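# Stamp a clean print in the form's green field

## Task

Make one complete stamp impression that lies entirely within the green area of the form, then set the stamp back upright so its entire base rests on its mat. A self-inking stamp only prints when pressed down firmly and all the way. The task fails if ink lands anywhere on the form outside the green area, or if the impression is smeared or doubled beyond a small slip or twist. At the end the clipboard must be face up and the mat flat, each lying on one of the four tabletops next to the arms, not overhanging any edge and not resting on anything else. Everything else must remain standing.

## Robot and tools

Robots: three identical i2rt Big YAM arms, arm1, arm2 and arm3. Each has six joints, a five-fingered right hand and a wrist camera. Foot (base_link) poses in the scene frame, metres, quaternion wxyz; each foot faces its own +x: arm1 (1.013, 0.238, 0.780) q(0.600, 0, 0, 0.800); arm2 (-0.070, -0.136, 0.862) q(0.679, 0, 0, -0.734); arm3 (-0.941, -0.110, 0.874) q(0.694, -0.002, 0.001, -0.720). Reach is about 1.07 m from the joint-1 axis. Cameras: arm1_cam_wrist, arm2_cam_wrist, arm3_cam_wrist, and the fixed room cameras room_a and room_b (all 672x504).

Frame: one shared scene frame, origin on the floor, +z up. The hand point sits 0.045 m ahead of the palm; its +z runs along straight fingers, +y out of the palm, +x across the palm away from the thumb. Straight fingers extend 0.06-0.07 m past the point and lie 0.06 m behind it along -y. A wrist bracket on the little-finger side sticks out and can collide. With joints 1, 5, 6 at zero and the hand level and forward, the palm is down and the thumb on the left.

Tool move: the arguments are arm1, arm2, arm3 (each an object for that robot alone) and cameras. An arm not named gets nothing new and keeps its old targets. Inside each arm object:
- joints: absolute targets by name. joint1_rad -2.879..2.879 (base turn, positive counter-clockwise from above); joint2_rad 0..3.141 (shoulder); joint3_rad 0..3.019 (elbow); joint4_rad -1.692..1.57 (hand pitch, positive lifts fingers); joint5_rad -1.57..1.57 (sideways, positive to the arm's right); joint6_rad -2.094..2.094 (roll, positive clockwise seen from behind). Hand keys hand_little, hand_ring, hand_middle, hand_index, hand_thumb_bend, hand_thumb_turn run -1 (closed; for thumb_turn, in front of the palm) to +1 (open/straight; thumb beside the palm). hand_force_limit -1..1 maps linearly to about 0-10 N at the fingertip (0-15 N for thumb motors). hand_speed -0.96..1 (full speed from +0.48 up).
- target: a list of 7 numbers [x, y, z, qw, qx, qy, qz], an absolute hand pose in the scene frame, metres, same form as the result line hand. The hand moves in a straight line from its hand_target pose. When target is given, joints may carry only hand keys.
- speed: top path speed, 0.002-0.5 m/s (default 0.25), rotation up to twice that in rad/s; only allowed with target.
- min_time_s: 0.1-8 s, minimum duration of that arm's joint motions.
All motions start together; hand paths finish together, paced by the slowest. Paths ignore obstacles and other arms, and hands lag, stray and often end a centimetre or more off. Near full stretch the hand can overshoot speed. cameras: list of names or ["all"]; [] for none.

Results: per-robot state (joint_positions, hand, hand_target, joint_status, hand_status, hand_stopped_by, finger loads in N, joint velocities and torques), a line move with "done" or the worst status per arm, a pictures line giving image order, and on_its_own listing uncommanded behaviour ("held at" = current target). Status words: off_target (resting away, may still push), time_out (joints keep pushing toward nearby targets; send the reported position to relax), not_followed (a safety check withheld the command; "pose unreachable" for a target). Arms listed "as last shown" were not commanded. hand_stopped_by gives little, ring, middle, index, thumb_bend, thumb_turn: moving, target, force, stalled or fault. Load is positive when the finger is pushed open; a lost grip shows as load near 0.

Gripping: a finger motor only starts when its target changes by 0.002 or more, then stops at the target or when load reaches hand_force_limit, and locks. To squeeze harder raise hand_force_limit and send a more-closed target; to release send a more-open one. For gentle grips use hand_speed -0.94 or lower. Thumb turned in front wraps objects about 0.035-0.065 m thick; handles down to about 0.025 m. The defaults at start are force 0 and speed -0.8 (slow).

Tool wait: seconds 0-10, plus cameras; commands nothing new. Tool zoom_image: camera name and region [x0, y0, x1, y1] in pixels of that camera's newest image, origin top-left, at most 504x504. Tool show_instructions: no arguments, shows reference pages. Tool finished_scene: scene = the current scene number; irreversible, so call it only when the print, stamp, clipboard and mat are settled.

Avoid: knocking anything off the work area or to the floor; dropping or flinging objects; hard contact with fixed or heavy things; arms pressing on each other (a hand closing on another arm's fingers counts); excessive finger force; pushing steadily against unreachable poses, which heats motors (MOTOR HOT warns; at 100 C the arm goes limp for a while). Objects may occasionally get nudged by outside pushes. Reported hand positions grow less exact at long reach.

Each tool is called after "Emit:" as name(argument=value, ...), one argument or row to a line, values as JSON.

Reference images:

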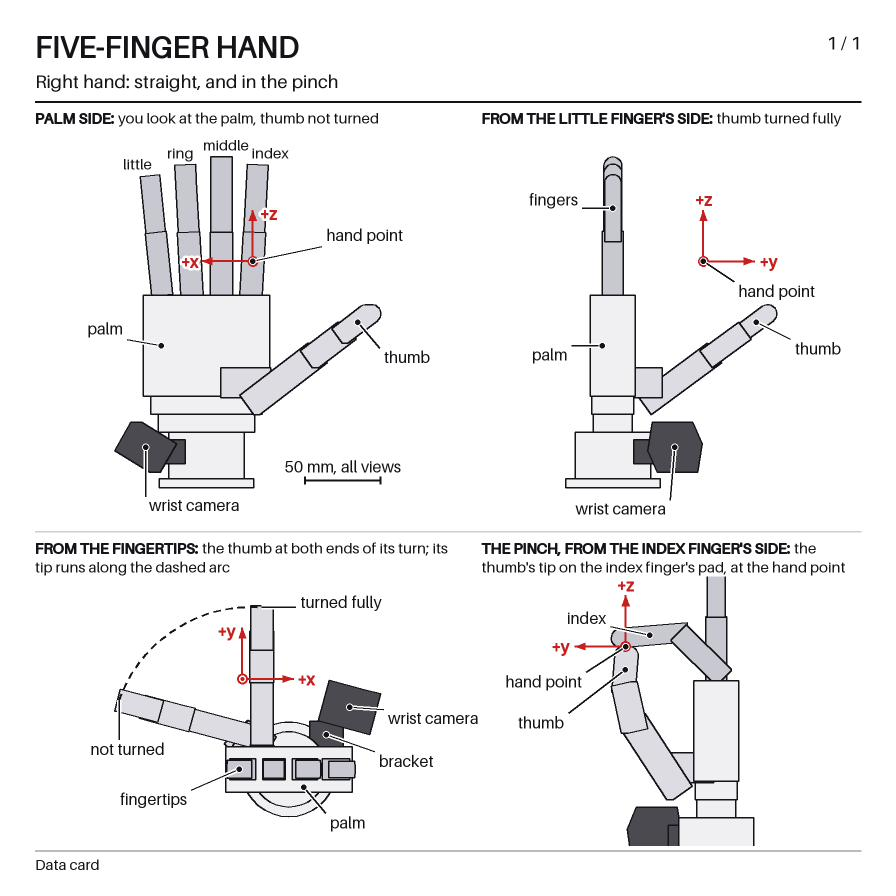

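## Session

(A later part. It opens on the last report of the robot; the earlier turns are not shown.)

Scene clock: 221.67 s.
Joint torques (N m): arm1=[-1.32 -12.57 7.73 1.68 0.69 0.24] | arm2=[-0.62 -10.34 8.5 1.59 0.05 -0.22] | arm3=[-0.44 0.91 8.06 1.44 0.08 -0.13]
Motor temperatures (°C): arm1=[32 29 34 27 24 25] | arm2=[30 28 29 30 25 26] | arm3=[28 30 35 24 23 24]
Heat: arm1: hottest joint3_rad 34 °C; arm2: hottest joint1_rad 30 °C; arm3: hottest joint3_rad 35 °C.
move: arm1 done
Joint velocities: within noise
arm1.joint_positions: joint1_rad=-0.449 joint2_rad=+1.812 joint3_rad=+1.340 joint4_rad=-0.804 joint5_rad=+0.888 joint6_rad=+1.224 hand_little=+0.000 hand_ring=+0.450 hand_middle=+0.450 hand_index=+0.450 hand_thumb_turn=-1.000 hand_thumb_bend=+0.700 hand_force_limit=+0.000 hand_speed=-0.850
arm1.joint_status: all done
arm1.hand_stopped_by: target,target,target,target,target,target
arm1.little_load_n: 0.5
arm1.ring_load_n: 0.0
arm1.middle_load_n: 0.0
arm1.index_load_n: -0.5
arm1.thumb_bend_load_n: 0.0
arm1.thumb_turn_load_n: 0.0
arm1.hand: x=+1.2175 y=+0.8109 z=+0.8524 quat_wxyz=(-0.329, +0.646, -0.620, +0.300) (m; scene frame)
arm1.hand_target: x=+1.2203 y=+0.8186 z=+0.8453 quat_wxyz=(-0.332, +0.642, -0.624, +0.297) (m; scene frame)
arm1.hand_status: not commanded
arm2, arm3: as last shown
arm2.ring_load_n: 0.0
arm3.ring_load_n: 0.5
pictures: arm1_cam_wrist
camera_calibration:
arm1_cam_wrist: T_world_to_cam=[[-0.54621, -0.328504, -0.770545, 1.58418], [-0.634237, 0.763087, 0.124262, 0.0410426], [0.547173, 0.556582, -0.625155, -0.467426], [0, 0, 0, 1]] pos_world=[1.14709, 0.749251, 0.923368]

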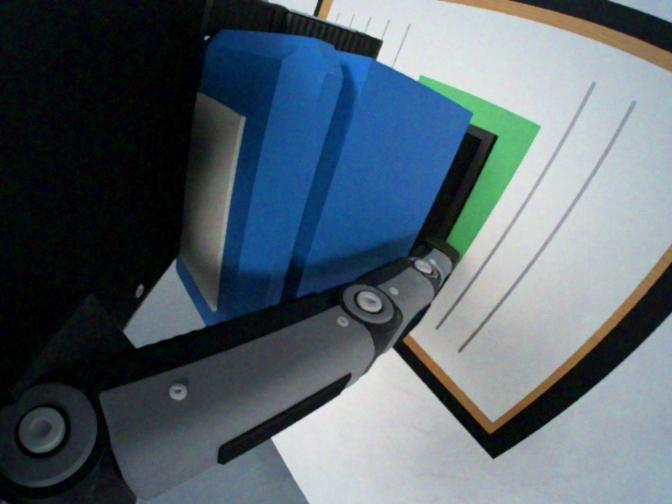

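Emit:
move(
  arm1={"joints": {"hand_speed": -0.92, "hand_force_limit": -0.5, "hand_ring": 0.15}},
  cameras=["arm1_cam_wrist"],
)

Emit:
zoom_image(
  camera="arm1_cam_wrist",
  region=[380, 60, 560, 260],
)

Scene clock: 224.67 s.
Joint torques (N m): arm1=[-1.08 -12.81 7.75 1.73 0.58 0.24] | arm2=[-0.5 -10.75 8.64 1.55 0.02 -0.23] | arm3=[-0.38 0.91 8.06 1.44 0.08 -0.13]
Motor temperatures (°C): arm1=[32 29 35 27 24 25] | arm2=[30 28 29 30 25 26] | arm3=[28 30 35 24 23 24]
Heat: arm1: hottest joint3_rad 35 °C; arm2: hottest joint1_rad 30 °C; arm3: hottest joint3_rad 35 °C.
move: arm1 done
Joint velocities: within noise
arm1.joint_positions: joint1_rad=-0.450 joint2_rad=+1.813 joint3_rad=+1.340 joint4_rad=-0.804 joint5_rad=+0.891 joint6_rad=+1.224 hand_little=+0.000 hand_ring=+0.150 hand_middle=+0.450 hand_index=+0.450 hand_thumb_turn=-1.000 hand_thumb_bend=+0.700 hand_force_limit=-0.500 hand_speed=-0.920
arm1.joint_status: all done
arm1.hand_stopped_by: target,target,target,target,target,target
arm1.little_load_n: -0.5
arm1.ring_load_n: 1.5
arm1.middle_load_n: 0.0
arm1.index_load_n: 0.0
arm1.thumb_bend_load_n: 0.0
arm1.thumb_turn_load_n: 0.0
arm1.hand: x=+1.2188 y=+0.8104 z=+0.8522 quat_wxyz=(-0.329, +0.646, -0.620, +0.301) (m; scene frame)
arm1.hand_target: x=+1.2203 y=+0.8186 z=+0.8452 quat_wxyz=(-0.332, +0.642, -0.624, +0.297) (m; scene frame)
arm1.hand_status: not commanded
arm2, arm3: as last shown
arm2.little_load_n: -0.5
arm3.little_load_n: 0.5
arm3.ring_load_n: 0.0
pictures: arm1_cam_wrist
camera_calibration:
arm1_cam_wrist: T_world_to_cam=[[-0.545347, -0.328176, -0.771296, 1.58385], [-0.63282, 0.76461, 0.122106, 0.0411537], [0.549669, 0.554682, -0.624654, -0.4699], [0, 0, 0, 1]] pos_world=[1.14808, 0.748959, 0.923065]

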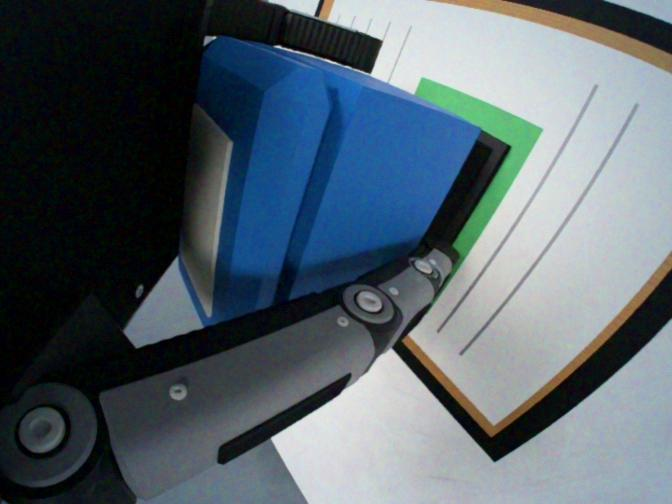

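Scaled by 2.520 from the camera's 672x504 image, which has a finer 960x720 frame.

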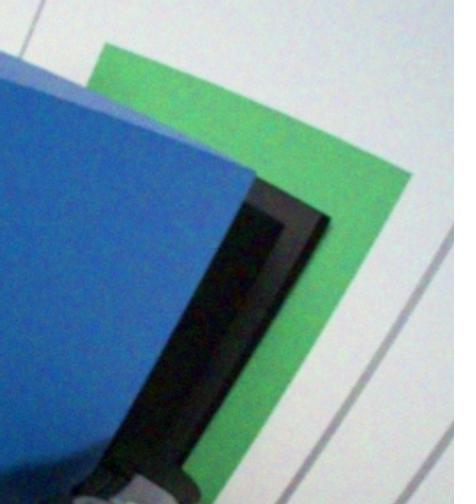

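Emit:
move(
  cameras=["arm1_cam_wrist"],
)

Emit:
zoom_image(
  camera="arm1_cam_wrist",
  region=[380, 60, 560, 260],
)

Scene clock: 226.13 s.
Joint torques (N m): arm1=[-1.14 -12.51 7.76 1.69 0.59 0.23] | arm2=[-0.56 -10.34 8.54 1.61 0.04 -0.18] | arm3=[-0.38 0.85 8.06 1.43 0.08 -0.13]
Motor temperatures (°C): arm1=[32 29 35 27 24 25] | arm2=[30 28 29 30 25 26] | arm3=[28 30 35 24 23 24]
Heat: arm1: hottest joint3_rad 35 °C; arm2: hottest joint1_rad 30 °C; arm3: hottest joint3_rad 35 °C.
Joint velocities: within noise
arm1.joint_positions: joint1_rad=-0.450 joint2_rad=+1.813 joint3_rad=+1.340 joint4_rad=-0.804 joint5_rad=+0.891 joint6_rad=+1.224 hand_little=+0.000 hand_ring=+0.150 hand_middle=+0.450 hand_index=+0.450 hand_thumb_turn=-1.000 hand_thumb_bend=+0.700 hand_force_limit=-0.500 hand_speed=-0.920
arm1.joint_status: all done
arm1.hand_stopped_by: target,target,target,target,target,target
arm1.little_load_n: -0.5
arm1.ring_load_n: 1.5
arm1.middle_load_n: 0.0
arm1.index_load_n: 0.0
arm1.thumb_bend_load_n: 0.0
arm1.thumb_turn_load_n: 0.0
arm1.hand: x=+1.2188 y=+0.8104 z=+0.8522 quat_wxyz=(-0.329, +0.646, -0.620, +0.301) (m; scene frame)
arm1.hand_target: x=+1.2203 y=+0.8186 z=+0.8452 quat_wxyz=(-0.332, +0.642, -0.624, +0.297) (m; scene frame)
arm1.hand_status: not commanded
arm2.joint_positions: joint1_rad=+0.610 joint2_rad=+1.313 joint3_rad=+0.845 joint4_rad=+0.343 joint5_rad=-0.195 joint6_rad=-0.133 hand_little=+1.000 hand_ring=+1.000 hand_middle=+1.000 hand_index=+1.000 hand_thumb_turn=-1.000 hand_thumb_bend=+1.000 hand_force_limit=-0.300 hand_speed=-0.500
arm2.joint_status: not commanded
arm2.hand_stopped_by: target,target,target,target,target,target
arm2.little_load_n: 0.0
arm2.ring_load_n: -0.5
arm2.middle_load_n: 0.0
arm2.index_load_n: -0.5
arm2.thumb_bend_load_n: 0.0
arm2.thumb_turn_load_n: 0.0
arm2.hand: x=+0.2757 y=-0.6077 z=+1.1090 quat_wxyz=(-0.202, +0.304, -0.684, +0.631) (m; scene frame)
arm2.hand_target: x=+0.2695 y=-0.6094 z=+1.1137 quat_wxyz=(-0.196, +0.304, -0.683, +0.634) (m; scene frame)
arm2.hand_status: not commanded
arm3.joint_positions: joint1_rad=-0.218 joint2_rad=+0.610 joint3_rad=+1.345 joint4_rad=-1.409 joint5_rad=+0.224 joint6_rad=-1.278 hand_little=+1.000 hand_ring=+1.000 hand_middle=+1.000 hand_index=+1.000 hand_thumb_turn=+1.000 hand_thumb_bend=+1.000 hand_force_limit=+0.000 hand_speed=-0.800
arm3.joint_status: not commanded
arm3.hand_stopped_by: target,target,target,target,target,target
arm3.little_load_n: 0.0
arm3.ring_load_n: 0.0
arm3.middle_load_n: 0.0
arm3.index_load_n: 0.5
arm3.thumb_bend_load_n: 0.0
arm3.thumb_turn_load_n: 0.0
arm3.hand: x=-1.0789 y=-0.2818 z=+1.3395 quat_wxyz=(+0.373, +0.397, -0.804, +0.240) (m; scene frame)
arm3.hand_target: x=-1.0787 y=-0.2813 z=+1.3496 quat_wxyz=(+0.380, +0.393, -0.800, +0.248) (m; scene frame)
arm3.hand_status: not commanded
pictures: arm1_cam_wrist
camera_calibration:
arm1_cam_wrist: T_world_to_cam=[[-0.545347, -0.328176, -0.771296, 1.58385], [-0.63282, 0.76461, 0.122106, 0.0411537], [0.549669, 0.554682, -0.624654, -0.4699], [0, 0, 0, 1]] pos_world=[1.14808, 0.748959, 0.923065]

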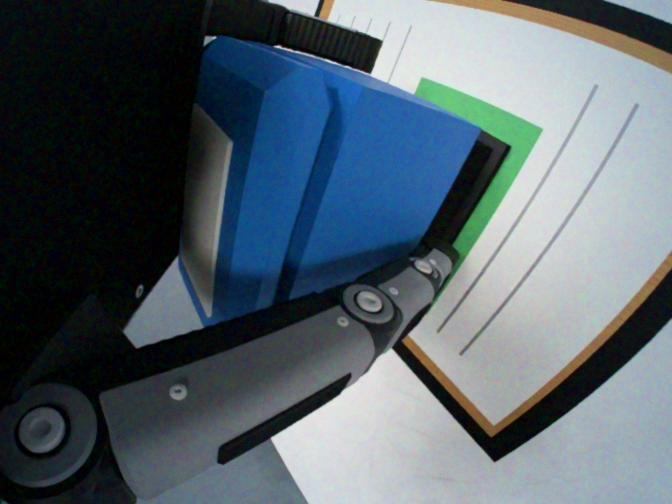

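Scaled by 2.520 from the camera's 672x504 image, which has a finer 960x720 frame.

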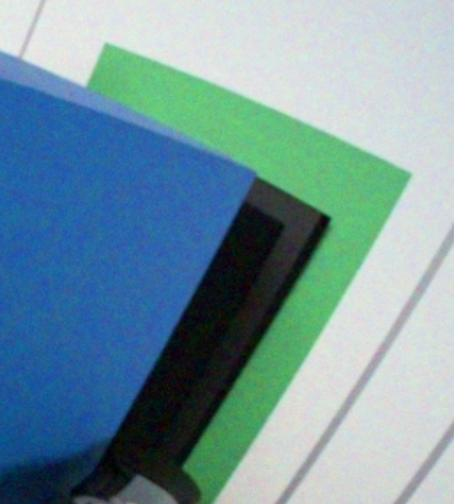

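Emit:
move(
  arm1={"joints": {"hand_ring": 0.45, "hand_thumb_bend": 0.62}},
  cameras=["arm1_cam_wrist"],
)

Emit:
zoom_image(
  camera="arm1_cam_wrist",
  region=[380, 60, 560, 260],
)

Scene clock: 229.57 s.
Joint torques (N m): arm1=[-1.03 -12.57 7.75 1.74 0.59 0.23] | arm2=[-0.44 -10.64 8.55 1.54 0.04 -0.24] | arm3=[-0.38 0.85 8.06 1.44 0.08 -0.13]
Motor temperatures (°C): arm1=[32 28 35 27 24 25] | arm2=[30 28 29 30 25 26] | arm3=[28 30 35 24 23 24]
Heat: arm1: hottest joint3_rad 35 °C; arm2: hottest joint1_rad 30 °C; arm3: hottest joint3_rad 35 °C.
move: arm1 done
Joint velocities: within noise
arm1.joint_positions: joint1_rad=-0.450 joint2_rad=+1.813 joint3_rad=+1.340 joint4_rad=-0.804 joint5_rad=+0.891 joint6_rad=+1.224 hand_little=+0.000 hand_ring=+0.450 hand_middle=+0.450 hand_index=+0.450 hand_thumb_turn=-1.000 hand_thumb_bend=+0.620 hand_force_limit=-0.500 hand_speed=-0.920
arm1.joint_status: all done
arm1.hand_stopped_by: target,target,target,target,target,target
arm1.little_load_n: 0.5
arm1.ring_load_n: 0.0
arm1.middle_load_n: -0.5
arm1.index_load_n: -0.5
arm1.thumb_bend_load_n: 0.0
arm1.thumb_turn_load_n: 0.0
arm1.hand: x=+1.2188 y=+0.8104 z=+0.8520 quat_wxyz=(-0.329, +0.646, -0.620, +0.301) (m; scene frame)
arm1.hand_target: x=+1.2203 y=+0.8186 z=+0.8451 quat_wxyz=(-0.332, +0.642, -0.624, +0.297) (m; scene frame)
arm1.hand_status: not commanded
arm2, arm3: as last shown
arm2.ring_load_n: 0.0
arm2.index_load_n: 0.0
arm3.index_load_n: 0.0
arm3.thumb_turn_load_n: -0.5
pictures: arm1_cam_wrist
camera_calibration:
arm1_cam_wrist: T_world_to_cam=[[-0.545408, -0.328116, -0.771278, 1.58374], [-0.632654, 0.764759, 0.122037, 0.0408617], [0.5498, 0.554512, -0.624689, -0.470072], [0, 0, 0, 1]] pos_world=[1.14808, 0.74906, 0.922865]

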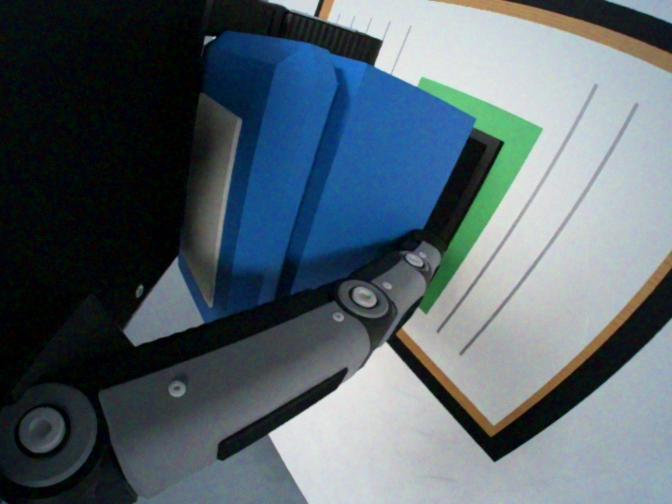

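Scaled by 2.520 from the camera's 672x504 image, which has a finer 960x720 frame.

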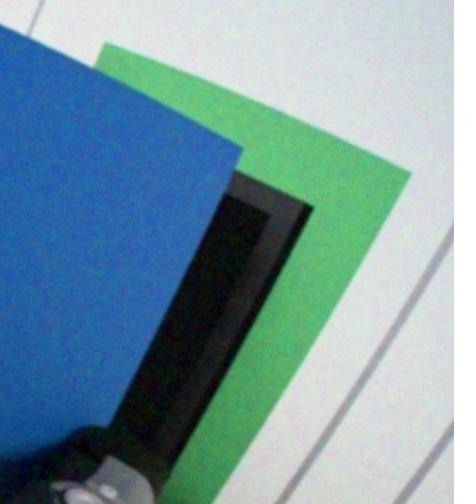

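Emit:
move(
  arm1={"joints": {"hand_thumb_bend": 1, "hand_ring": 1, "hand_middle": 1, "hand_index": 1, "hand_little": 1, "hand_speed": -0.6}},
  cameras=["arm1_cam_wrist"],
)

Emit:
zoom_image(
  camera="arm1_cam_wrist",
  region=[380, 60, 560, 260],
)

Scene clock: 233.00 s.
Joint torques (N m): arm1=[-1.03 -12.69 7.75 1.58 0.67 0.21] | arm2=[-0.32 -10.7 8.61 1.61 0.06 -0.22] | arm3=[-0.44 0.85 8.06 1.44 0.08 -0.13]
Motor temperatures (°C): arm1=[32 28 35 27 24 25] | arm2=[30 28 29 30 25 26] | arm3=[28 30 35 24 23 24]
Heat: arm1: hottest joint3_rad 35 °C; arm2: hottest joint1_rad 30 °C; arm3: hottest joint3_rad 35 °C.
move: arm1 done
Joint velocities: within noise
arm1.joint_positions: joint1_rad=-0.450 joint2_rad=+1.813 joint3_rad=+1.340 joint4_rad=-0.801 joint5_rad=+0.889 joint6_rad=+1.227 hand_little=+1.000 hand_ring=+1.000 hand_middle=+1.000 hand_index=+1.000 hand_thumb_turn=-1.000 hand_thumb_bend=+1.000 hand_force_limit=-0.500 hand_speed=-0.600
arm1.joint_status: all done
arm1.hand_stopped_by: target,target,target,target,target,target
arm1.little_load_n: 0.0
arm1.ring_load_n: 0.0
arm1.middle_load_n: 0.0
arm1.index_load_n: 0.0
arm1.thumb_bend_load_n: 0.0
arm1.thumb_turn_load_n: 0.0
arm1.hand: x=+1.2187 y=+0.8113 z=+0.8521 quat_wxyz=(-0.330, +0.645, -0.621, +0.300) (m; scene frame)
arm1.hand_target: x=+1.2204 y=+0.8186 z=+0.8451 quat_wxyz=(-0.332, +0.642, -0.624, +0.297) (m; scene frame)
arm1.hand_status: not commanded
arm2, arm3: as last shown
arm2.index_load_n: -0.5
arm3.ring_load_n: -0.5
arm3.thumb_turn_load_n: 0.0
pictures: arm1_cam_wrist
camera_calibration:
arm1_cam_wrist: T_world_to_cam=[[-0.546562, -0.323621, -0.77236, 1.58274], [-0.631756, 0.764754, 0.126629, 0.0350935], [0.549686, 0.557154, -0.622435, -0.474343], [0, 0, 0, 1]] pos_world=[1.14798, 0.749653, 0.922757]

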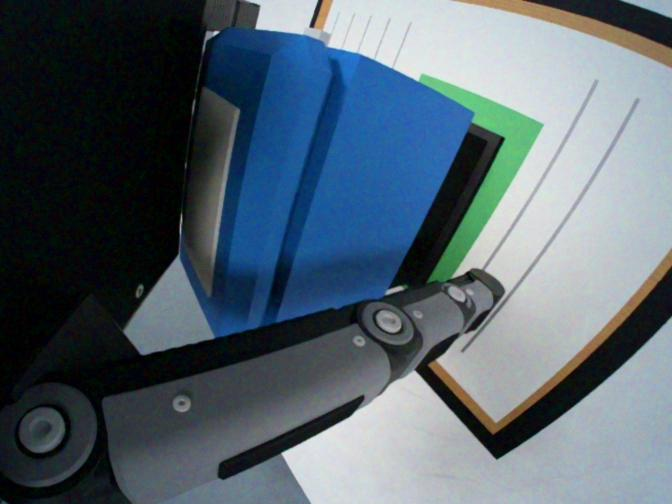

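Scaled by 2.520 from the camera's 672x504 image, which has a finer 960x720 frame.

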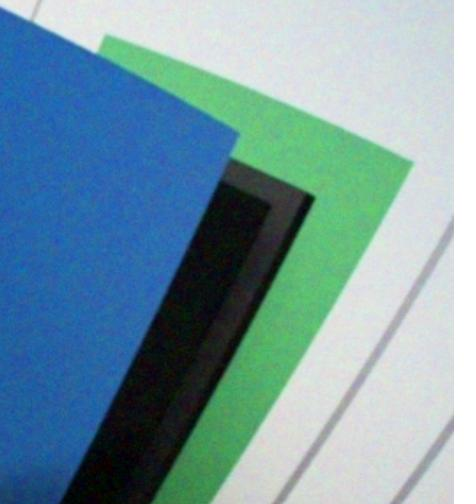

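Emit:
zoom_image(
  camera="arm1_cam_wrist",
  region=[400, 110, 560, 300],
)

Scaled by 2.653 from the camera's 672x504 image, which has a finer 960x720 frame.

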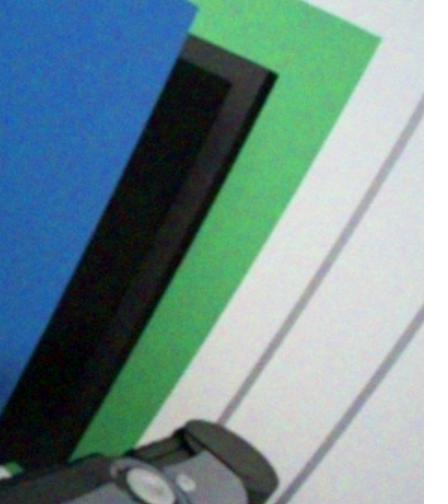

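Emit:
move(
  arm1={"target": [1.2204, 0.8366, 0.850, -0.332, 0.642, -0.624, 0.297], "speed": 0.05, "joints": {"hand_thumb_bend": 0.7, "hand_speed": -0.85}},
  cameras=["arm1_cam_wrist"],
)

Emit:
zoom_image(
  camera="arm1_cam_wrist",
  region=[400, 110, 560, 300],
)

Scene clock: 236.73 s.
Joint torques (N m): arm1=[-0.62 -12.28 10.45 0.35 0.6 0.2] | arm2=[-0.56 -10.81 8.65 1.61 0.06 -0.21] | arm3=[-0.38 0.91 8.06 1.44 0.08 -0.13]
Motor temperatures (°C): arm1=[32 28 35 27 24 25] | arm2=[30 27 29 30 25 26] | arm3=[28 30 35 24 23 24]
Heat: arm1: hottest joint3_rad 35 °C; arm2: hottest joint1_rad 30 °C; arm3: hottest joint3_rad 35 °C.
move: arm1 off_target
Joint velocities: within noise
arm1.joint_positions: joint1_rad=-0.450 joint2_rad=+1.838 joint3_rad=+1.369 joint4_rad=-0.811 joint5_rad=+0.892 joint6_rad=+1.232 hand_little=+1.000 hand_ring=+1.000 hand_middle=+1.000 hand_index=+1.000 hand_thumb_turn=-1.000 hand_thumb_bend=+0.700 hand_force_limit=-0.500 hand_speed=-0.850
arm1.joint_status: all done
arm1.hand_stopped_by: target,target,target,target,target,target
arm1.little_load_n: 0.0
arm1.ring_load_n: -0.5
arm1.middle_load_n: 0.0
arm1.index_load_n: -0.5
arm1.thumb_bend_load_n: 0.0
arm1.thumb_turn_load_n: 0.0
arm1.hand: x=+1.2206 y=+0.8196 z=+0.8499 quat_wxyz=(-0.330, +0.643, -0.622, +0.301) (m; scene frame)
arm1.hand_target: x=+1.2201 y=+0.8360 z=+0.8500 quat_wxyz=(-0.332, +0.642, -0.624, +0.297) (m; scene frame)
arm1.hand_status: off_target (0.017 m and 0.6 deg from the pose sent, 0.025 m and 0.6 deg at the start)
arm2, arm3: as last shown
arm2.ring_load_n: -0.5
arm2.index_load_n: 0.0
arm3.ring_load_n: 0.0
pictures: arm1_cam_wrist
camera_calibration:
arm1_cam_wrist: T_world_to_cam=[[-0.54685, -0.321944, -0.772857, 1.58419], [-0.628709, 0.767505, 0.125141, 0.025431], [0.552883, 0.554336, -0.622119, -0.483216], [0, 0, 0, 1]] pos_world=[1.14947, 0.758366, 0.920555]

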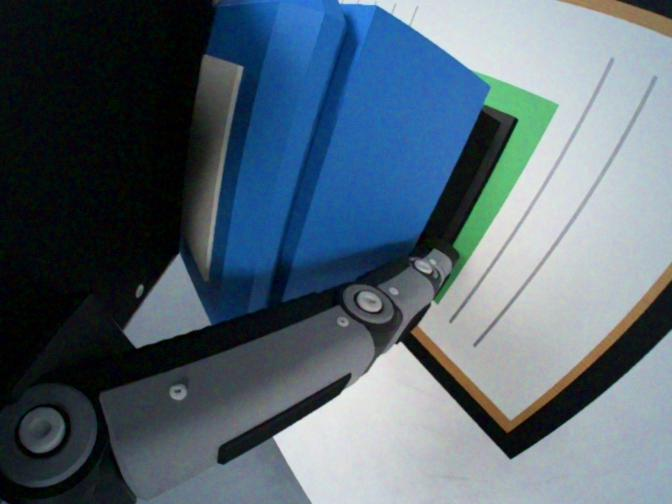

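Scaled by 2.653 from the camera's 672x504 image, which has a finer 960x720 frame.

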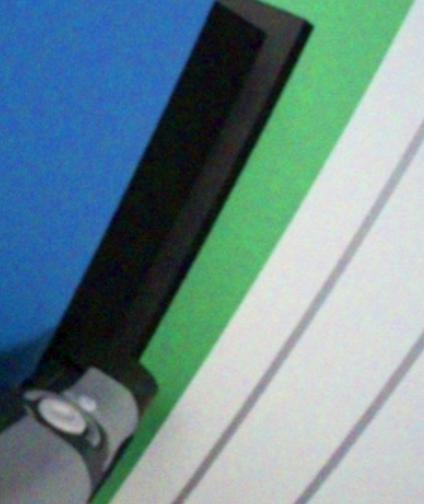

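Emit:
move(
  arm1={"target": [1.2204, 0.846, 0.850, -0.332, 0.642, -0.624, 0.297], "speed": 0.05, "joints": {"hand_thumb_bend": 0.65}},
  cameras=["arm1_cam_wrist"],
)

Emit:
zoom_image(
  camera="arm1_cam_wrist",
  region=[400, 80, 560, 270],
)

Scene clock: 238.07 s.
Joint torques (N m): arm1=[-0.32 -12.45 10.81 0.81 0.65 0.24] | arm2=[-0.38 -10.46 8.53 1.54 0.03 -0.24] | arm3=[-0.38 0.85 8.06 1.43 0.08 -0.13]
Motor temperatures (°C): arm1=[32 28 35 27 24 25] | arm2=[30 27 29 30 25 26] | arm3=[28 30 35 24 23 24]
Heat: arm1: hottest joint3_rad 35 °C; arm2: hottest joint1_rad 30 °C; arm3: hottest joint3_rad 35 °C.
move: arm1 off_target
Joint velocities: within noise
arm1.joint_positions: joint1_rad=-0.450 joint2_rad=+1.855 joint3_rad=+1.397 joint4_rad=-0.833 joint5_rad=+0.892 joint6_rad=+1.233 hand_little=+1.000 hand_ring=+1.000 hand_middle=+1.000 hand_index=+1.000 hand_thumb_turn=-1.000 hand_thumb_bend=+0.651 hand_force_limit=-0.500 hand_speed=-0.850
arm1.joint_status: all done
arm1.hand_stopped_by: target,target,target,target,target,target
arm1.little_load_n: 0.0
arm1.ring_load_n: 0.0
arm1.middle_load_n: -0.5
arm1.index_load_n: 0.0
arm1.thumb_bend_load_n: 2.5
arm1.thumb_turn_load_n: -1.5
arm1.hand: x=+1.2215 y=+0.8249 z=+0.8498 quat_wxyz=(-0.326, +0.645, -0.621, +0.304) (m; scene frame)
arm1.hand_target: x=+1.2200 y=+0.8450 z=+0.8502 quat_wxyz=(-0.332, +0.642, -0.624, +0.297) (m; scene frame)
arm1.hand_status: off_target (0.021 m and 1.2 deg from the pose sent, 0.026 m and 0.6 deg at the start)
arm2, arm3: as last shown
arm2.ring_load_n: 0.0
pictures: arm1_cam_wrist
camera_calibration:
arm1_cam_wrist: T_world_to_cam=[[-0.548073, -0.329666, -0.768724, 1.59072], [-0.628249, 0.768991, 0.118139, 0.0262107], [0.552195, 0.547698, -0.628576, -0.474958], [0, 0, 0, 1]] pos_world=[1.15057, 0.764385, 0.921182]

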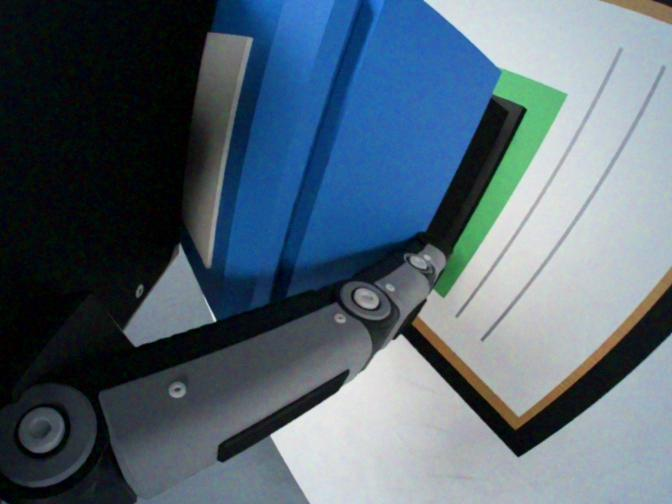

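Scaled by 2.653 from the camera's 672x504 image, which has a finer 960x720 frame.

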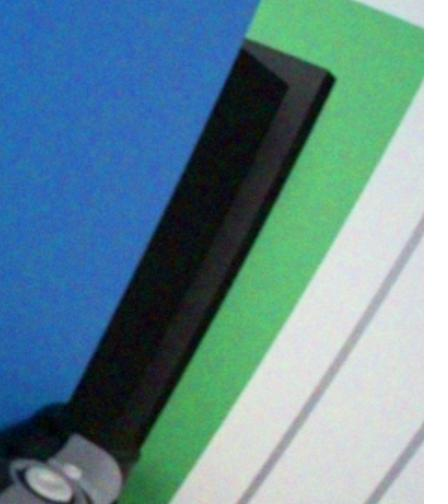

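Emit:
move(
  arm1={"joints": {"hand_thumb_bend": 0.9}},
  cameras=["arm1_cam_wrist"],
)

Emit:
zoom_image(
  camera="arm1_cam_wrist",
  region=[430, 80, 590, 270],
)

Scene clock: 240.60 s.
Joint torques (N m): arm1=[-0.56 -12.69 10.45 0.7 0.58 0.2] | arm2=[-0.62 -10.58 8.55 1.58 0.01 -0.25] | arm3=[-0.38 0.91 8.06 1.43 0.08 -0.13]
Motor temperatures (°C): arm1=[32 28 36 27 24 25] | arm2=[30 27 29 30 25 26] | arm3=[28 30 35 24 23 24]
Heat: arm1: hottest joint3_rad 36 °C; arm2: hottest joint1_rad 30 °C; arm3: hottest joint3_rad 35 °C.
move: arm1 done
Joint velocities: within noise
arm1.joint_positions: joint1_rad=-0.450 joint2_rad=+1.860 joint3_rad=+1.402 joint4_rad=-0.833 joint5_rad=+0.893 joint6_rad=+1.236 hand_little=+1.000 hand_ring=+1.000 hand_middle=+1.000 hand_index=+1.000 hand_thumb_turn=-1.000 hand_thumb_bend=+0.900 hand_force_limit=-0.500 hand_speed=-0.850
arm1.joint_status: all done
arm1.hand_stopped_by: target,target,target,target,target,target
arm1.little_load_n: 0.0
arm1.ring_load_n: 0.0
arm1.middle_load_n: 0.0
arm1.index_load_n: 0.0
arm1.thumb_bend_load_n: 0.0
arm1.thumb_turn_load_n: 0.0
arm1.hand: x=+1.2220 y=+0.8268 z=+0.8494 quat_wxyz=(-0.327, +0.644, -0.622, +0.303) (m; scene frame)
arm1.hand_target: x=+1.2200 y=+0.8451 z=+0.8503 quat_wxyz=(-0.333, +0.642, -0.624, +0.296) (m; scene frame)
arm1.hand_status: not commanded
arm2, arm3: as last shown
pictures: arm1_cam_wrist
camera_calibration:
arm1_cam_wrist: T_world_to_cam=[[-0.548228, -0.326518, -0.769956, 1.58983], [-0.626792, 0.769924, 0.119787, 0.0211853], [0.553695, 0.548272, -0.626753, -0.480395], [0, 0, 0, 1]] pos_world=[1.15086, 0.766186, 0.920474]

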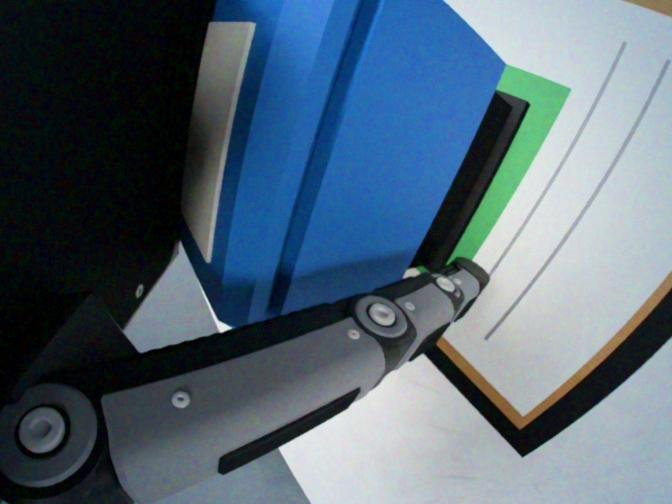

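Scaled by 2.653 from the camera's 672x504 image, which has a finer 960x720 frame.

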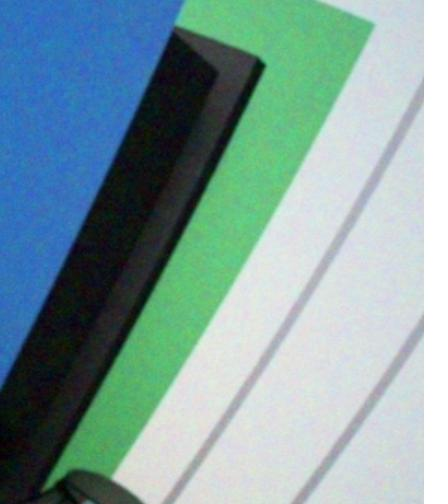

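Emit:
move(
  arm1={"target": [1.2195, 0.845, 0.864, -0.332, 0.642, -0.624, 0.297], "speed": 0.05, "joints": {"hand_thumb_bend": 1.0}},
)

Emit:
move(
  arm1={"target": [1.205, 0.845, 0.864, -0.332, 0.642, -0.624, 0.297], "speed": 0.05},
  cameras=["arm1_cam_wrist"],
)

Emit:
zoom_image(
  camera="arm1_cam_wrist",
  region=[430, 80, 590, 270],
)

Scene clock: 243.07 s.
Joint torques (N m): arm1=[-0.5 -14.1 10.85 0.34 0.67 0.2] | arm2=[-0.97 -10.46 8.55 1.58 0.05 -0.24] | arm3=[-0.38 0.91 8.06 1.43 0.08 -0.13]
Motor temperatures (°C): arm1=[32 28 36 27 24 25] | arm2=[30 27 29 30 25 26] | arm3=[28 30 35 24 23 24]
Heat: arm1: hottest joint3_rad 36 °C; arm2: hottest joint1_rad 30 °C; arm3: hottest joint3_rad 35 °C.
move: arm1 off_target
Joint velocities: within noise
arm1.joint_positions: joint1_rad=-0.450 joint2_rad=+1.860 joint3_rad=+1.411 joint4_rad=-0.859 joint5_rad=+0.892 joint6_rad=+1.237 hand_little=+1.000 hand_ring=+1.000 hand_middle=+1.000 hand_index=+1.000 hand_thumb_turn=-1.000 hand_thumb_bend=+1.000 hand_force_limit=-0.500 hand_speed=-0.850
arm1.joint_status: all done
arm1.hand_stopped_by: target,target,target,target,target,target
arm1.little_load_n: 0.0
arm1.ring_load_n: 0.0
arm1.middle_load_n: 0.0
arm1.index_load_n: 0.0
arm1.thumb_bend_load_n: 0.0
arm1.thumb_turn_load_n: 0.0
arm1.hand: x=+1.2214 y=+0.8242 z=+0.8509 quat_wxyz=(-0.320, +0.647, -0.620, +0.307) (m; scene frame)
arm1.hand_target: x=+1.2192 y=+0.8440 z=+0.8644 quat_wxyz=(-0.332, +0.642, -0.624, +0.297) (m; scene frame)
arm1.hand_status: off_target (0.025 m and 1.9 deg from the pose sent, 0.024 m and 1.0 deg at the start)
arm2, arm3: as last shown
arm3.index_load_n: -0.5
arm3.thumb_turn_load_n: -0.5
pictures: none

Scene clock: 244.17 s.
Joint torques (N m): arm1=[-0.32 -13.98 10.61 0.29 0.69 0.2] | arm2=[-0.44 -10.93 8.61 1.61 0.04 -0.22] | arm3=[-0.44 0.91 8.05 1.43 0.08 -0.13]
Motor temperatures (°C): arm1=[32 28 36 27 24 25] | arm2=[30 27 29 30 25 26] | arm3=[28 30 35 24 23 24]
Heat: arm1: hottest joint3_rad 36 °C; arm2: hottest joint1_rad 30 °C; arm3: hottest joint3_rad 35 °C.
move: arm1 off_target
Joint velocities: within noise
arm1.joint_positions: joint1_rad=-0.429 joint2_rad=+1.860 joint3_rad=+1.415 joint4_rad=-0.891 joint5_rad=+0.898 joint6_rad=+1.277 hand_little=+1.000 hand_ring=+1.000 hand_middle=+1.000 hand_index=+1.000 hand_thumb_turn=-1.000 hand_thumb_bend=+1.000 hand_force_limit=-0.500 hand_speed=-0.850
arm1.joint_status: not commanded
arm1.hand_stopped_by: target,target,target,target,target,target
arm1.little_load_n: 0.0
arm1.ring_load_n: 0.0
arm1.middle_load_n: 0.0
arm1.index_load_n: 0.0
arm1.thumb_bend_load_n: 0.0
arm1.thumb_turn_load_n: 0.0
arm1.hand: x=+1.2096 y=+0.8247 z=+0.8519 quat_wxyz=(-0.321, +0.645, -0.622, +0.307) (m; scene frame)
arm1.hand_target: x=+1.2046 y=+0.8441 z=+0.8643 quat_wxyz=(-0.332, +0.642, -0.624, +0.297) (m; scene frame)
arm1.hand_status: off_target (0.024 m and 1.8 deg from the pose sent, 0.030 m and 2.0 deg at the start)
arm2, arm3: as last shown
arm3.little_load_n: 0.5
arm3.index_load_n: 0.0
arm3.thumb_turn_load_n: 0.0
pictures: arm1_cam_wrist
camera_calibration:
arm1_cam_wrist: T_world_to_cam=[[-0.55285, -0.333607, -0.763586, 1.59025], [-0.622464, 0.774553, 0.112277, 0.0119803], [0.553981, 0.537377, -0.63587, -0.454398], [0, 0, 0, 1]] pos_world=[1.13836, 0.765423, 0.924013]

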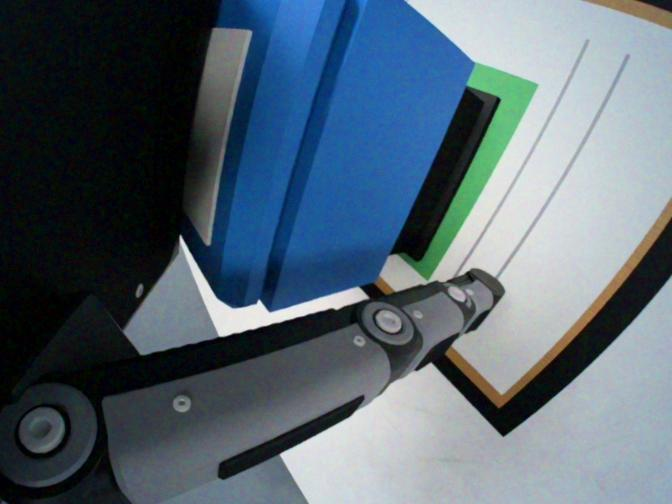

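Scaled by 2.653 from the camera's 672x504 image, which has a finer 960x720 frame.

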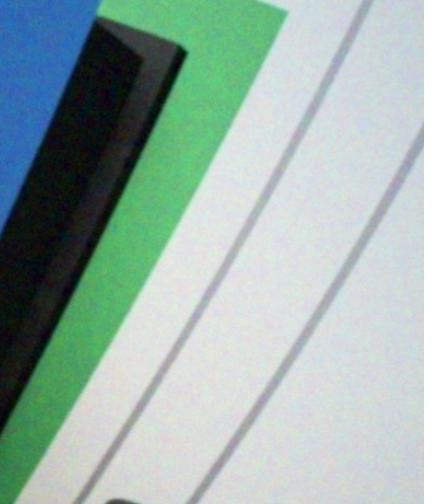

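Emit:
zoom_image(
  camera="arm1_cam_wrist",
  region=[380, 60, 560, 300],
)

Scaled by 2.100 from the camera's 672x504 image, which has a finer 960x720 frame.

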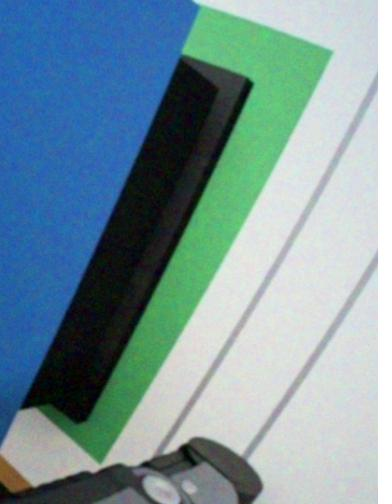

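Emit:
move(
  arm1={"target": [1.2046, 0.840, 0.840, -0.332, 0.642, -0.624, 0.297], "speed": 0.05},
)

Emit:
move(
  arm1={"target": [1.2046, 0.836, 0.820, -0.332, 0.642, -0.624, 0.297], "speed": 0.05},
  cameras=["arm1_cam_wrist"],
)

Emit:
zoom_image(
  camera="arm1_cam_wrist",
  region=[380, 60, 560, 300],
)

Scene clock: 246.90 s.
Joint torques (N m): arm1=[-0.32 -12.98 7.34 1.58 0.63 0.2] | arm2=[-0.21 -10.7 8.51 1.68 0.03 -0.24] | arm3=[-0.38 0.91 8.06 1.44 0.08 -0.13]
Motor temperatures (°C): arm1=[32 28 36 27 24 25] | arm2=[30 27 29 30 25 26] | arm3=[27 30 35 24 23 24]
Heat: arm1: hottest joint3_rad 36 °C; arm2: hottest joint1_rad 30 °C; arm3: hottest joint3_rad 35 °C.
move: arm1 off_target
Joint velocities: within noise
arm1.joint_positions: joint1_rad=-0.429 joint2_rad=+1.861 joint3_rad=+1.415 joint4_rad=-0.858 joint5_rad=+0.899 joint6_rad=+1.278 hand_little=+1.000 hand_ring=+1.000 hand_middle=+1.000 hand_index=+1.000 hand_thumb_turn=-1.000 hand_thumb_bend=+1.000 hand_force_limit=-0.500 hand_speed=-0.850
arm1.joint_status: not commanded
arm1.hand_stopped_by: target,target,target,target,target,target
arm1.little_load_n: 0.0
arm1.ring_load_n: 0.0
arm1.middle_load_n: 0.0
arm1.index_load_n: 0.0
arm1.thumb_bend_load_n: 0.0
arm1.thumb_turn_load_n: 0.0
arm1.hand: x=+1.2107 y=+0.8324 z=+0.8538 quat_wxyz=(-0.332, +0.639, -0.626, +0.299) (m; scene frame)
arm1.hand_target: x=+1.2044 y=+0.8394 z=+0.8400 quat_wxyz=(-0.332, +0.642, -0.624, +0.297) (m; scene frame)
arm1.hand_status: off_target (0.017 m and 0.5 deg from the pose sent, 0.020 m and 1.8 deg at the start)
arm2.joint_positions: joint1_rad=+0.610 joint2_rad=+1.313 joint3_rad=+0.845 joint4_rad=+0.343 joint5_rad=-0.195 joint6_rad=-0.133 hand_little=+1.000 hand_ring=+1.000 hand_middle=+1.000 hand_index=+1.000 hand_thumb_turn=-1.000 hand_thumb_bend=+1.000 hand_force_limit=-0.300 hand_speed=-0.500
arm2.joint_status: not commanded
arm2.hand_stopped_by: target,target,target,target,target,target
arm2.little_load_n: 0.0
arm2.ring_load_n: 0.0
arm2.middle_load_n: 0.0
arm2.index_load_n: -0.5
arm2.thumb_bend_load_n: 0.0
arm2.thumb_turn_load_n: 0.0
arm2.hand: x=+0.2757 y=-0.6077 z=+1.1090 quat_wxyz=(-0.202, +0.304, -0.684, +0.631) (m; scene frame)
arm2.hand_target: x=+0.2695 y=-0.6094 z=+1.1137 quat_wxyz=(-0.196, +0.304, -0.683, +0.634) (m; scene frame)
arm2.hand_status: not commanded
arm3.joint_positions: joint1_rad=-0.218 joint2_rad=+0.610 joint3_rad=+1.345 joint4_rad=-1.409 joint5_rad=+0.224 joint6_rad=-1.278 hand_little=+1.000 hand_ring=+1.000 hand_middle=+1.000 hand_index=+1.000 hand_thumb_turn=+1.000 hand_thumb_bend=+1.000 hand_force_limit=+0.000 hand_speed=-0.800
arm3.joint_status: not commanded
arm3.hand_stopped_by: target,target,target,target,target,target
arm3.little_load_n: 0.0
arm3.ring_load_n: 0.0
arm3.middle_load_n: 0.0
arm3.index_load_n: 0.0
arm3.thumb_bend_load_n: 0.0
arm3.thumb_turn_load_n: 0.5
arm3.hand: x=-1.0789 y=-0.2818 z=+1.3395 quat_wxyz=(+0.373, +0.397, -0.804, +0.240) (m; scene frame)
arm3.hand_target: x=-1.0787 y=-0.2813 z=+1.3496 quat_wxyz=(+0.380, +0.393, -0.800, +0.248) (m; scene frame)
arm3.hand_status: not commanded
pictures: none

Scene clock: 247.90 s.
Joint torques (N m): arm1=[-0.15 -12.16 5.34 1.62 0.14 0.17] | arm2=[-0.38 -10.93 8.51 1.69 0.04 -0.23] | arm3=[-0.38 0.91 8.05 1.44 0.08 -0.13]
Motor temperatures (°C): arm1=[32 28 36 27 24 25] | arm2=[30 27 29 30 25 26] | arm3=[27 30 35 24 23 24]
Heat: arm1: hottest joint3_rad 36 °C; arm2: hottest joint1_rad 30 °C; arm3: hottest joint3_rad 35 °C.
move: arm1 off_target
Joint velocities: within noise
arm1.joint_positions: joint1_rad=-0.429 joint2_rad=+1.864 joint3_rad=+1.405 joint4_rad=-0.806 joint5_rad=+0.910 joint6_rad=+1.278 hand_little=+1.000 hand_ring=+1.000 hand_middle=+1.000 hand_index=+1.000 hand_thumb_turn=-1.000 hand_thumb_bend=+1.000 hand_force_limit=-0.500 hand_speed=-0.850
arm1.joint_status: not commanded
arm1.hand_stopped_by: target,target,target,target,target,target
arm1.little_load_n: 0.0
arm1.ring_load_n: 0.5
arm1.middle_load_n: 0.0
arm1.index_load_n: 0.0
arm1.thumb_bend_load_n: 0.0
arm1.thumb_turn_load_n: 0.0
arm1.hand: x=+1.2137 y=+0.8395 z=+0.8532 quat_wxyz=(-0.349, +0.629, -0.630, +0.293) (m; scene frame)
arm1.hand_target: x=+1.2044 y=+0.8345 z=+0.8209 quat_wxyz=(-0.332, +0.642, -0.624, +0.297) (m; scene frame)
arm1.hand_status: off_target (0.035 m and 2.5 deg from the pose sent, 0.035 m and 0.5 deg at the start)
arm2, arm3: as last shown
arm2.ring_load_n: -0.5
arm2.index_load_n: 0.0
arm3.thumb_turn_load_n: 0.0
pictures: arm1_cam_wrist
camera_calibration:
arm1_cam_wrist: T_world_to_cam=[[-0.536579, -0.278465, -0.79658, 1.56052], [-0.622903, 0.767532, 0.151279, -0.0238562], [0.569275, 0.577366, -0.585299, -0.559012], [0, 0, 0, 1]] pos_world=[1.14071, 0.775615, 0.919499]

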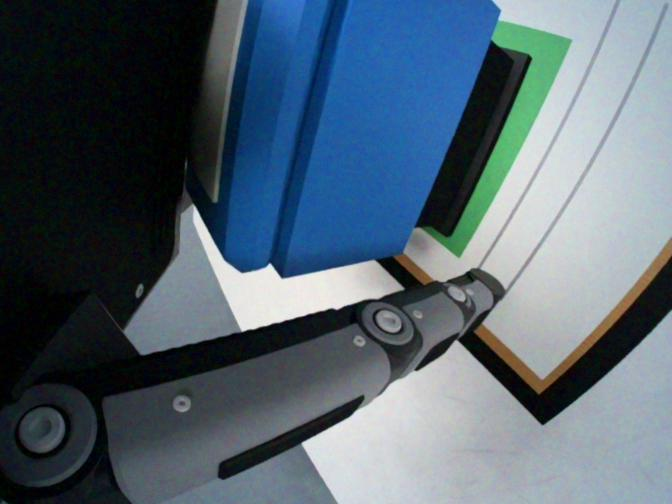

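Scaled by 2.100 from the camera's 672x504 image, which has a finer 960x720 frame.

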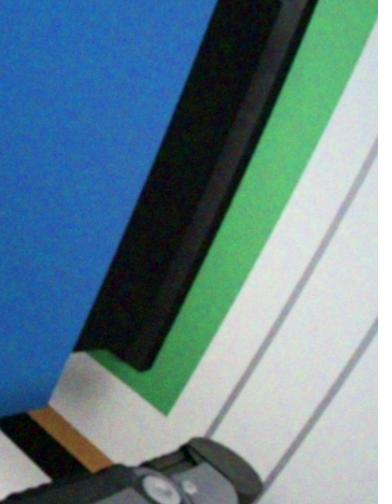

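Emit:
move(
  arm1={"target": [1.2046, 0.842, 0.8643, -0.332, 0.642, -0.624, 0.297], "speed": 0.05},
)

Emit:
move(
  arm1={"joints": {"joint4_rad": -0.90}, "min_time_s": 0.5},
  cameras=["arm1_cam_wrist"],
)

Emit:
zoom_image(
  camera="arm1_cam_wrist",
  region=[380, 60, 560, 300],
)

Scene clock: 251.80 s.
Joint torques (N m): arm1=[-0.26 -14.8 9.88 0.03 0.48 0.16] | arm2=[-0.44 -10.52 8.61 1.68 0.03 -0.22] | arm3=[-0.38 0.91 8.06 1.44 0.08 -0.13]
Motor temperatures (°C): arm1=[32 28 35 27 24 25] | arm2=[30 27 29 30 25 26] | arm3=[27 30 35 24 23 24]
Heat: arm1: hottest joint3_rad 35 °C; arm2: hottest joint1_rad 30 °C; arm3: hottest joint3_rad 35 °C.
move: arm1 off_target
Joint velocities: within noise
arm1.joint_positions: joint1_rad=-0.427 joint2_rad=+1.864 joint3_rad=+1.416 joint4_rad=-0.883 joint5_rad=+0.903 joint6_rad=+1.280 hand_little=+1.000 hand_ring=+1.000 hand_middle=+1.000 hand_index=+1.000 hand_thumb_turn=-1.000 hand_thumb_bend=+1.000 hand_force_limit=-0.500 hand_speed=-0.850
arm1.joint_status: not commanded
arm1.hand_stopped_by: target,target,target,target,target,target
arm1.little_load_n: 0.0
arm1.ring_load_n: 0.0
arm1.middle_load_n: 0.0
arm1.index_load_n: 0.0
arm1.thumb_bend_load_n: 0.0
arm1.thumb_turn_load_n: 0.0
arm1.hand: x=+1.2098 y=+0.8270 z=+0.8512 quat_wxyz=(-0.324, +0.643, -0.623, +0.307) (m; scene frame)
arm1.hand_target: x=+1.2045 y=+0.8414 z=+0.8643 quat_wxyz=(-0.332, +0.642, -0.624, +0.297) (m; scene frame)
arm1.hand_status: off_target (0.021 m and 1.5 deg from the pose sent, 0.014 m and 2.6 deg at the start)
arm2, arm3: as last shown
arm2.ring_load_n: 0.0
pictures: none

Scene clock: 252.60 s.
Joint torques (N m): arm1=[-0.26 -14.74 9.85 -0.01 0.48 0.17] | arm2=[-0.56 -10.4 8.59 1.58 0.05 -0.23] | arm3=[-0.44 0.85 8.08 1.44 0.08 -0.13]
Motor temperatures (°C): arm1=[32 28 35 27 24 25] | arm2=[30 27 29 30 25 26] | arm3=[27 30 35 24 23 24]
Heat: arm1: hottest joint3_rad 35 °C; arm2: hottest joint1_rad 30 °C; arm3: hottest joint3_rad 35 °C.
move: arm1 done
Joint velocities: within noise
arm1.joint_positions: joint1_rad=-0.427 joint2_rad=+1.864 joint3_rad=+1.416 joint4_rad=-0.883 joint5_rad=+0.903 joint6_rad=+1.280 hand_little=+1.000 hand_ring=+1.000 hand_middle=+1.000 hand_index=+1.000 hand_thumb_turn=-1.000 hand_thumb_bend=+1.000 hand_force_limit=-0.500 hand_speed=-0.850
arm1.joint_status: all done
arm1.hand_stopped_by: target,target,target,target,target,target
arm1.little_load_n: 0.0
arm1.ring_load_n: 0.0
arm1.middle_load_n: -0.5
arm1.index_load_n: -0.5
arm1.thumb_bend_load_n: 0.0
arm1.thumb_turn_load_n: 0.0
arm1.hand: x=+1.2098 y=+0.8269 z=+0.8511 quat_wxyz=(-0.324, +0.643, -0.623, +0.307) (m; scene frame)
arm1.hand_target: x=+1.2045 y=+0.8412 z=+0.8643 quat_wxyz=(-0.332, +0.642, -0.624, +0.297) (m; scene frame)
arm1.hand_status: not commanded
arm2, arm3: as last shown
pictures: arm1_cam_wrist
camera_calibration:
arm1_cam_wrist: T_world_to_cam=[[-0.549133, -0.328024, -0.76867, 1.58574], [-0.622115, 0.7746, 0.113881, 0.00871932], [0.558056, 0.540737, -0.629427, -0.469374], [0, 0, 0, 1]] pos_world=[1.13815, 0.767215, 0.922484]

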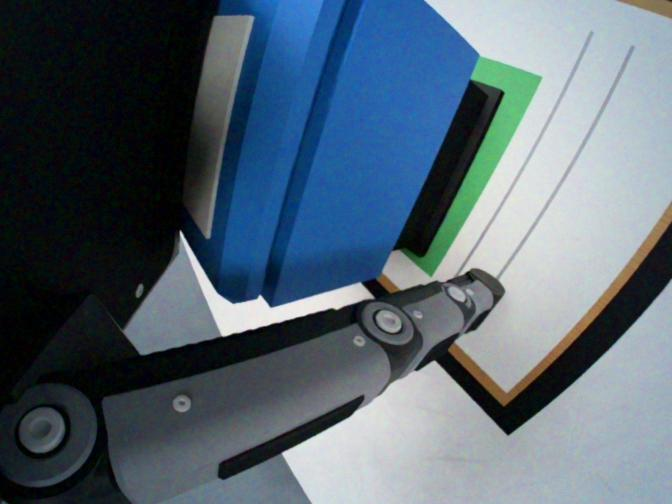

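Scaled by 2.100 from the camera's 672x504 image, which has a finer 960x720 frame.

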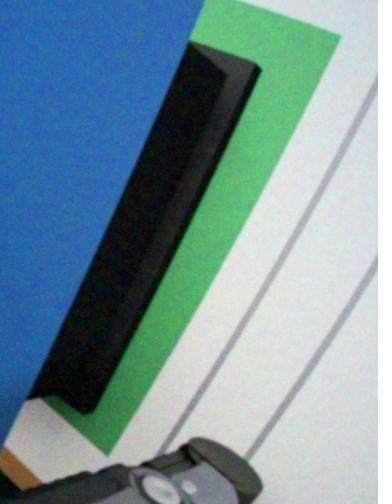

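Emit:
move(
  arm1={"joints": {"joint2_rad": 1.92}, "min_time_s": 0.8},
)

Emit:
move(
  arm1={"joints": {"joint2_rad": 1.98}, "min_time_s": 0.8},
  cameras=["arm1_cam_wrist"],
)

Emit:
zoom_image(
  camera="arm1_cam_wrist",
  region=[380, 60, 560, 300],
)

Scene clock: 254.43 s.
Joint torques (N m): arm1=[-0.26 -11.63 9.37 0.21 0.18 0.16] | arm2=[-0.62 -10.87 8.55 1.58 0.06 -0.22] | arm3=[-0.38 0.85 8.05 1.44 0.08 -0.13]
Motor temperatures (°C): arm1=[32 28 35 27 24 25] | arm2=[30 27 29 30 25 26] | arm3=[27 30 35 24 23 24]
Heat: arm1: hottest joint3_rad 35 °C; arm2: hottest joint1_rad 30 °C; arm3: hottest joint3_rad 35 °C.
move: arm1 done
Joint velocities: within noise
arm1.joint_positions: joint1_rad=-0.427 joint2_rad=+1.871 joint3_rad=+1.422 joint4_rad=-0.887 joint5_rad=+0.910 joint6_rad=+1.280 hand_little=+1.000 hand_ring=+1.000 hand_middle=+1.000 hand_index=+1.000 hand_thumb_turn=-1.000 hand_thumb_bend=+1.000 hand_force_limit=-0.500 hand_speed=-0.850
arm1.joint_status: all done
arm1.hand_stopped_by: target,target,target,target,target,target
arm1.little_load_n: 0.0
arm1.ring_load_n: 0.0
arm1.middle_load_n: 0.0
arm1.index_load_n: 0.0
arm1.thumb_bend_load_n: 0.0
arm1.thumb_turn_load_n: 0.0
arm1.hand: x=+1.2111 y=+0.8277 z=+0.8498 quat_wxyz=(-0.324, +0.642, -0.621, +0.311) (m; scene frame)
arm1.hand_target: x=+1.2041 y=+0.8380 z=+0.8328 quat_wxyz=(-0.313, +0.652, -0.617, +0.311) (m; scene frame)
arm1.hand_status: not commanded
arm2, arm3: as last shown
arm2.thumb_bend_load_n: 0.5
arm3.ring_load_n: 0.5
pictures: none

Scene clock: 255.60 s.
Joint torques (N m): arm1=[-0.38 -10.29 8.2 0.28 -0.45 0.16] | arm2=[-0.67 -10.4 8.53 1.59 0.03 -0.23] | arm3=[-0.38 0.85 8.05 1.44 0.08 -0.13]
Motor temperatures (°C): arm1=[32 28 35 27 24 25] | arm2=[30 27 29 30 25 26] | arm3=[27 30 35 24 23 24]
Heat: arm1: hottest joint3_rad 35 °C; arm2: hottest joint1_rad 30 °C; arm3: hottest joint3_rad 35 °C.
move: arm1 done
Joint velocities: within noise
arm1.joint_positions: joint1_rad=-0.427 joint2_rad=+1.909 joint3_rad=+1.437 joint4_rad=-0.890 joint5_rad=+0.924 joint6_rad=+1.281 hand_little=+1.000 hand_ring=+1.000 hand_middle=+1.000 hand_index=+1.000 hand_thumb_turn=-1.000 hand_thumb_bend=+1.000 hand_force_limit=-0.500 hand_speed=-0.850
arm1.joint_status: all done
arm1.hand_stopped_by: target,target,target,target,target,target
arm1.little_load_n: 0.0
arm1.ring_load_n: 0.0
arm1.middle_load_n: 0.0
arm1.index_load_n: 0.0
arm1.thumb_bend_load_n: 0.0
arm1.thumb_turn_load_n: 0.0
arm1.hand: x=+1.2139 y=+0.8296 z=+0.8346 quat_wxyz=(-0.317, +0.644, -0.616, +0.324) (m; scene frame)
arm1.hand_target: x=+1.2034 y=+0.8323 z=+0.7970 quat_wxyz=(-0.291, +0.662, -0.609, +0.327) (m; scene frame)
arm1.hand_status: not commanded
arm2, arm3: as last shown
arm2.thumb_bend_load_n: 0.0
arm3.ring_load_n: 0.0
arm3.thumb_bend_load_n: -0.5
pictures: arm1_cam_wrist
camera_calibration:
arm1_cam_wrist: T_world_to_cam=[[-0.538463, -0.351343, -0.765908, 1.58033], [-0.619708, 0.781005, 0.0774105, 0.0332165], [0.570981, 0.516322, -0.638273, -0.471594], [0, 0, 0, 1]] pos_world=[1.14081, 0.77279, 0.906812]

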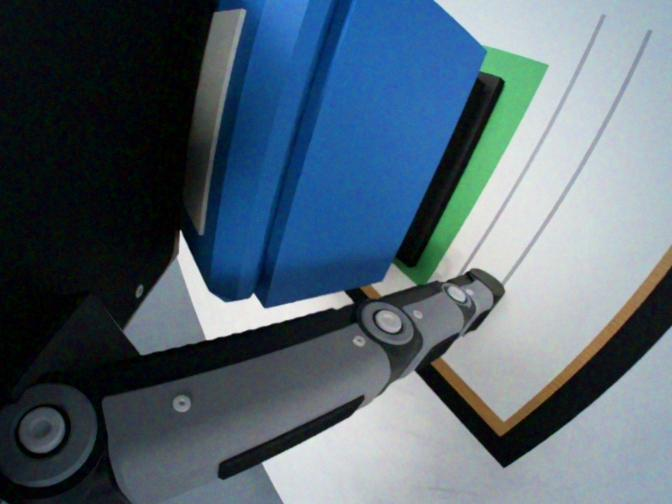

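Scaled by 2.100 from the camera's 672x504 image, which has a finer 960x720 frame.

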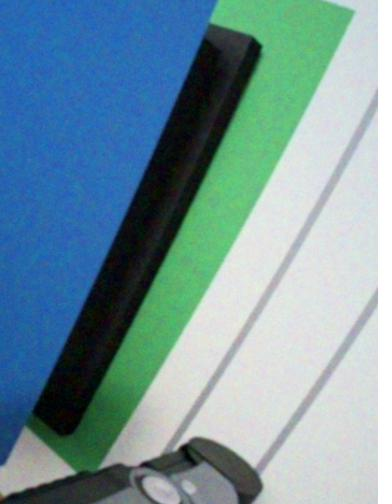

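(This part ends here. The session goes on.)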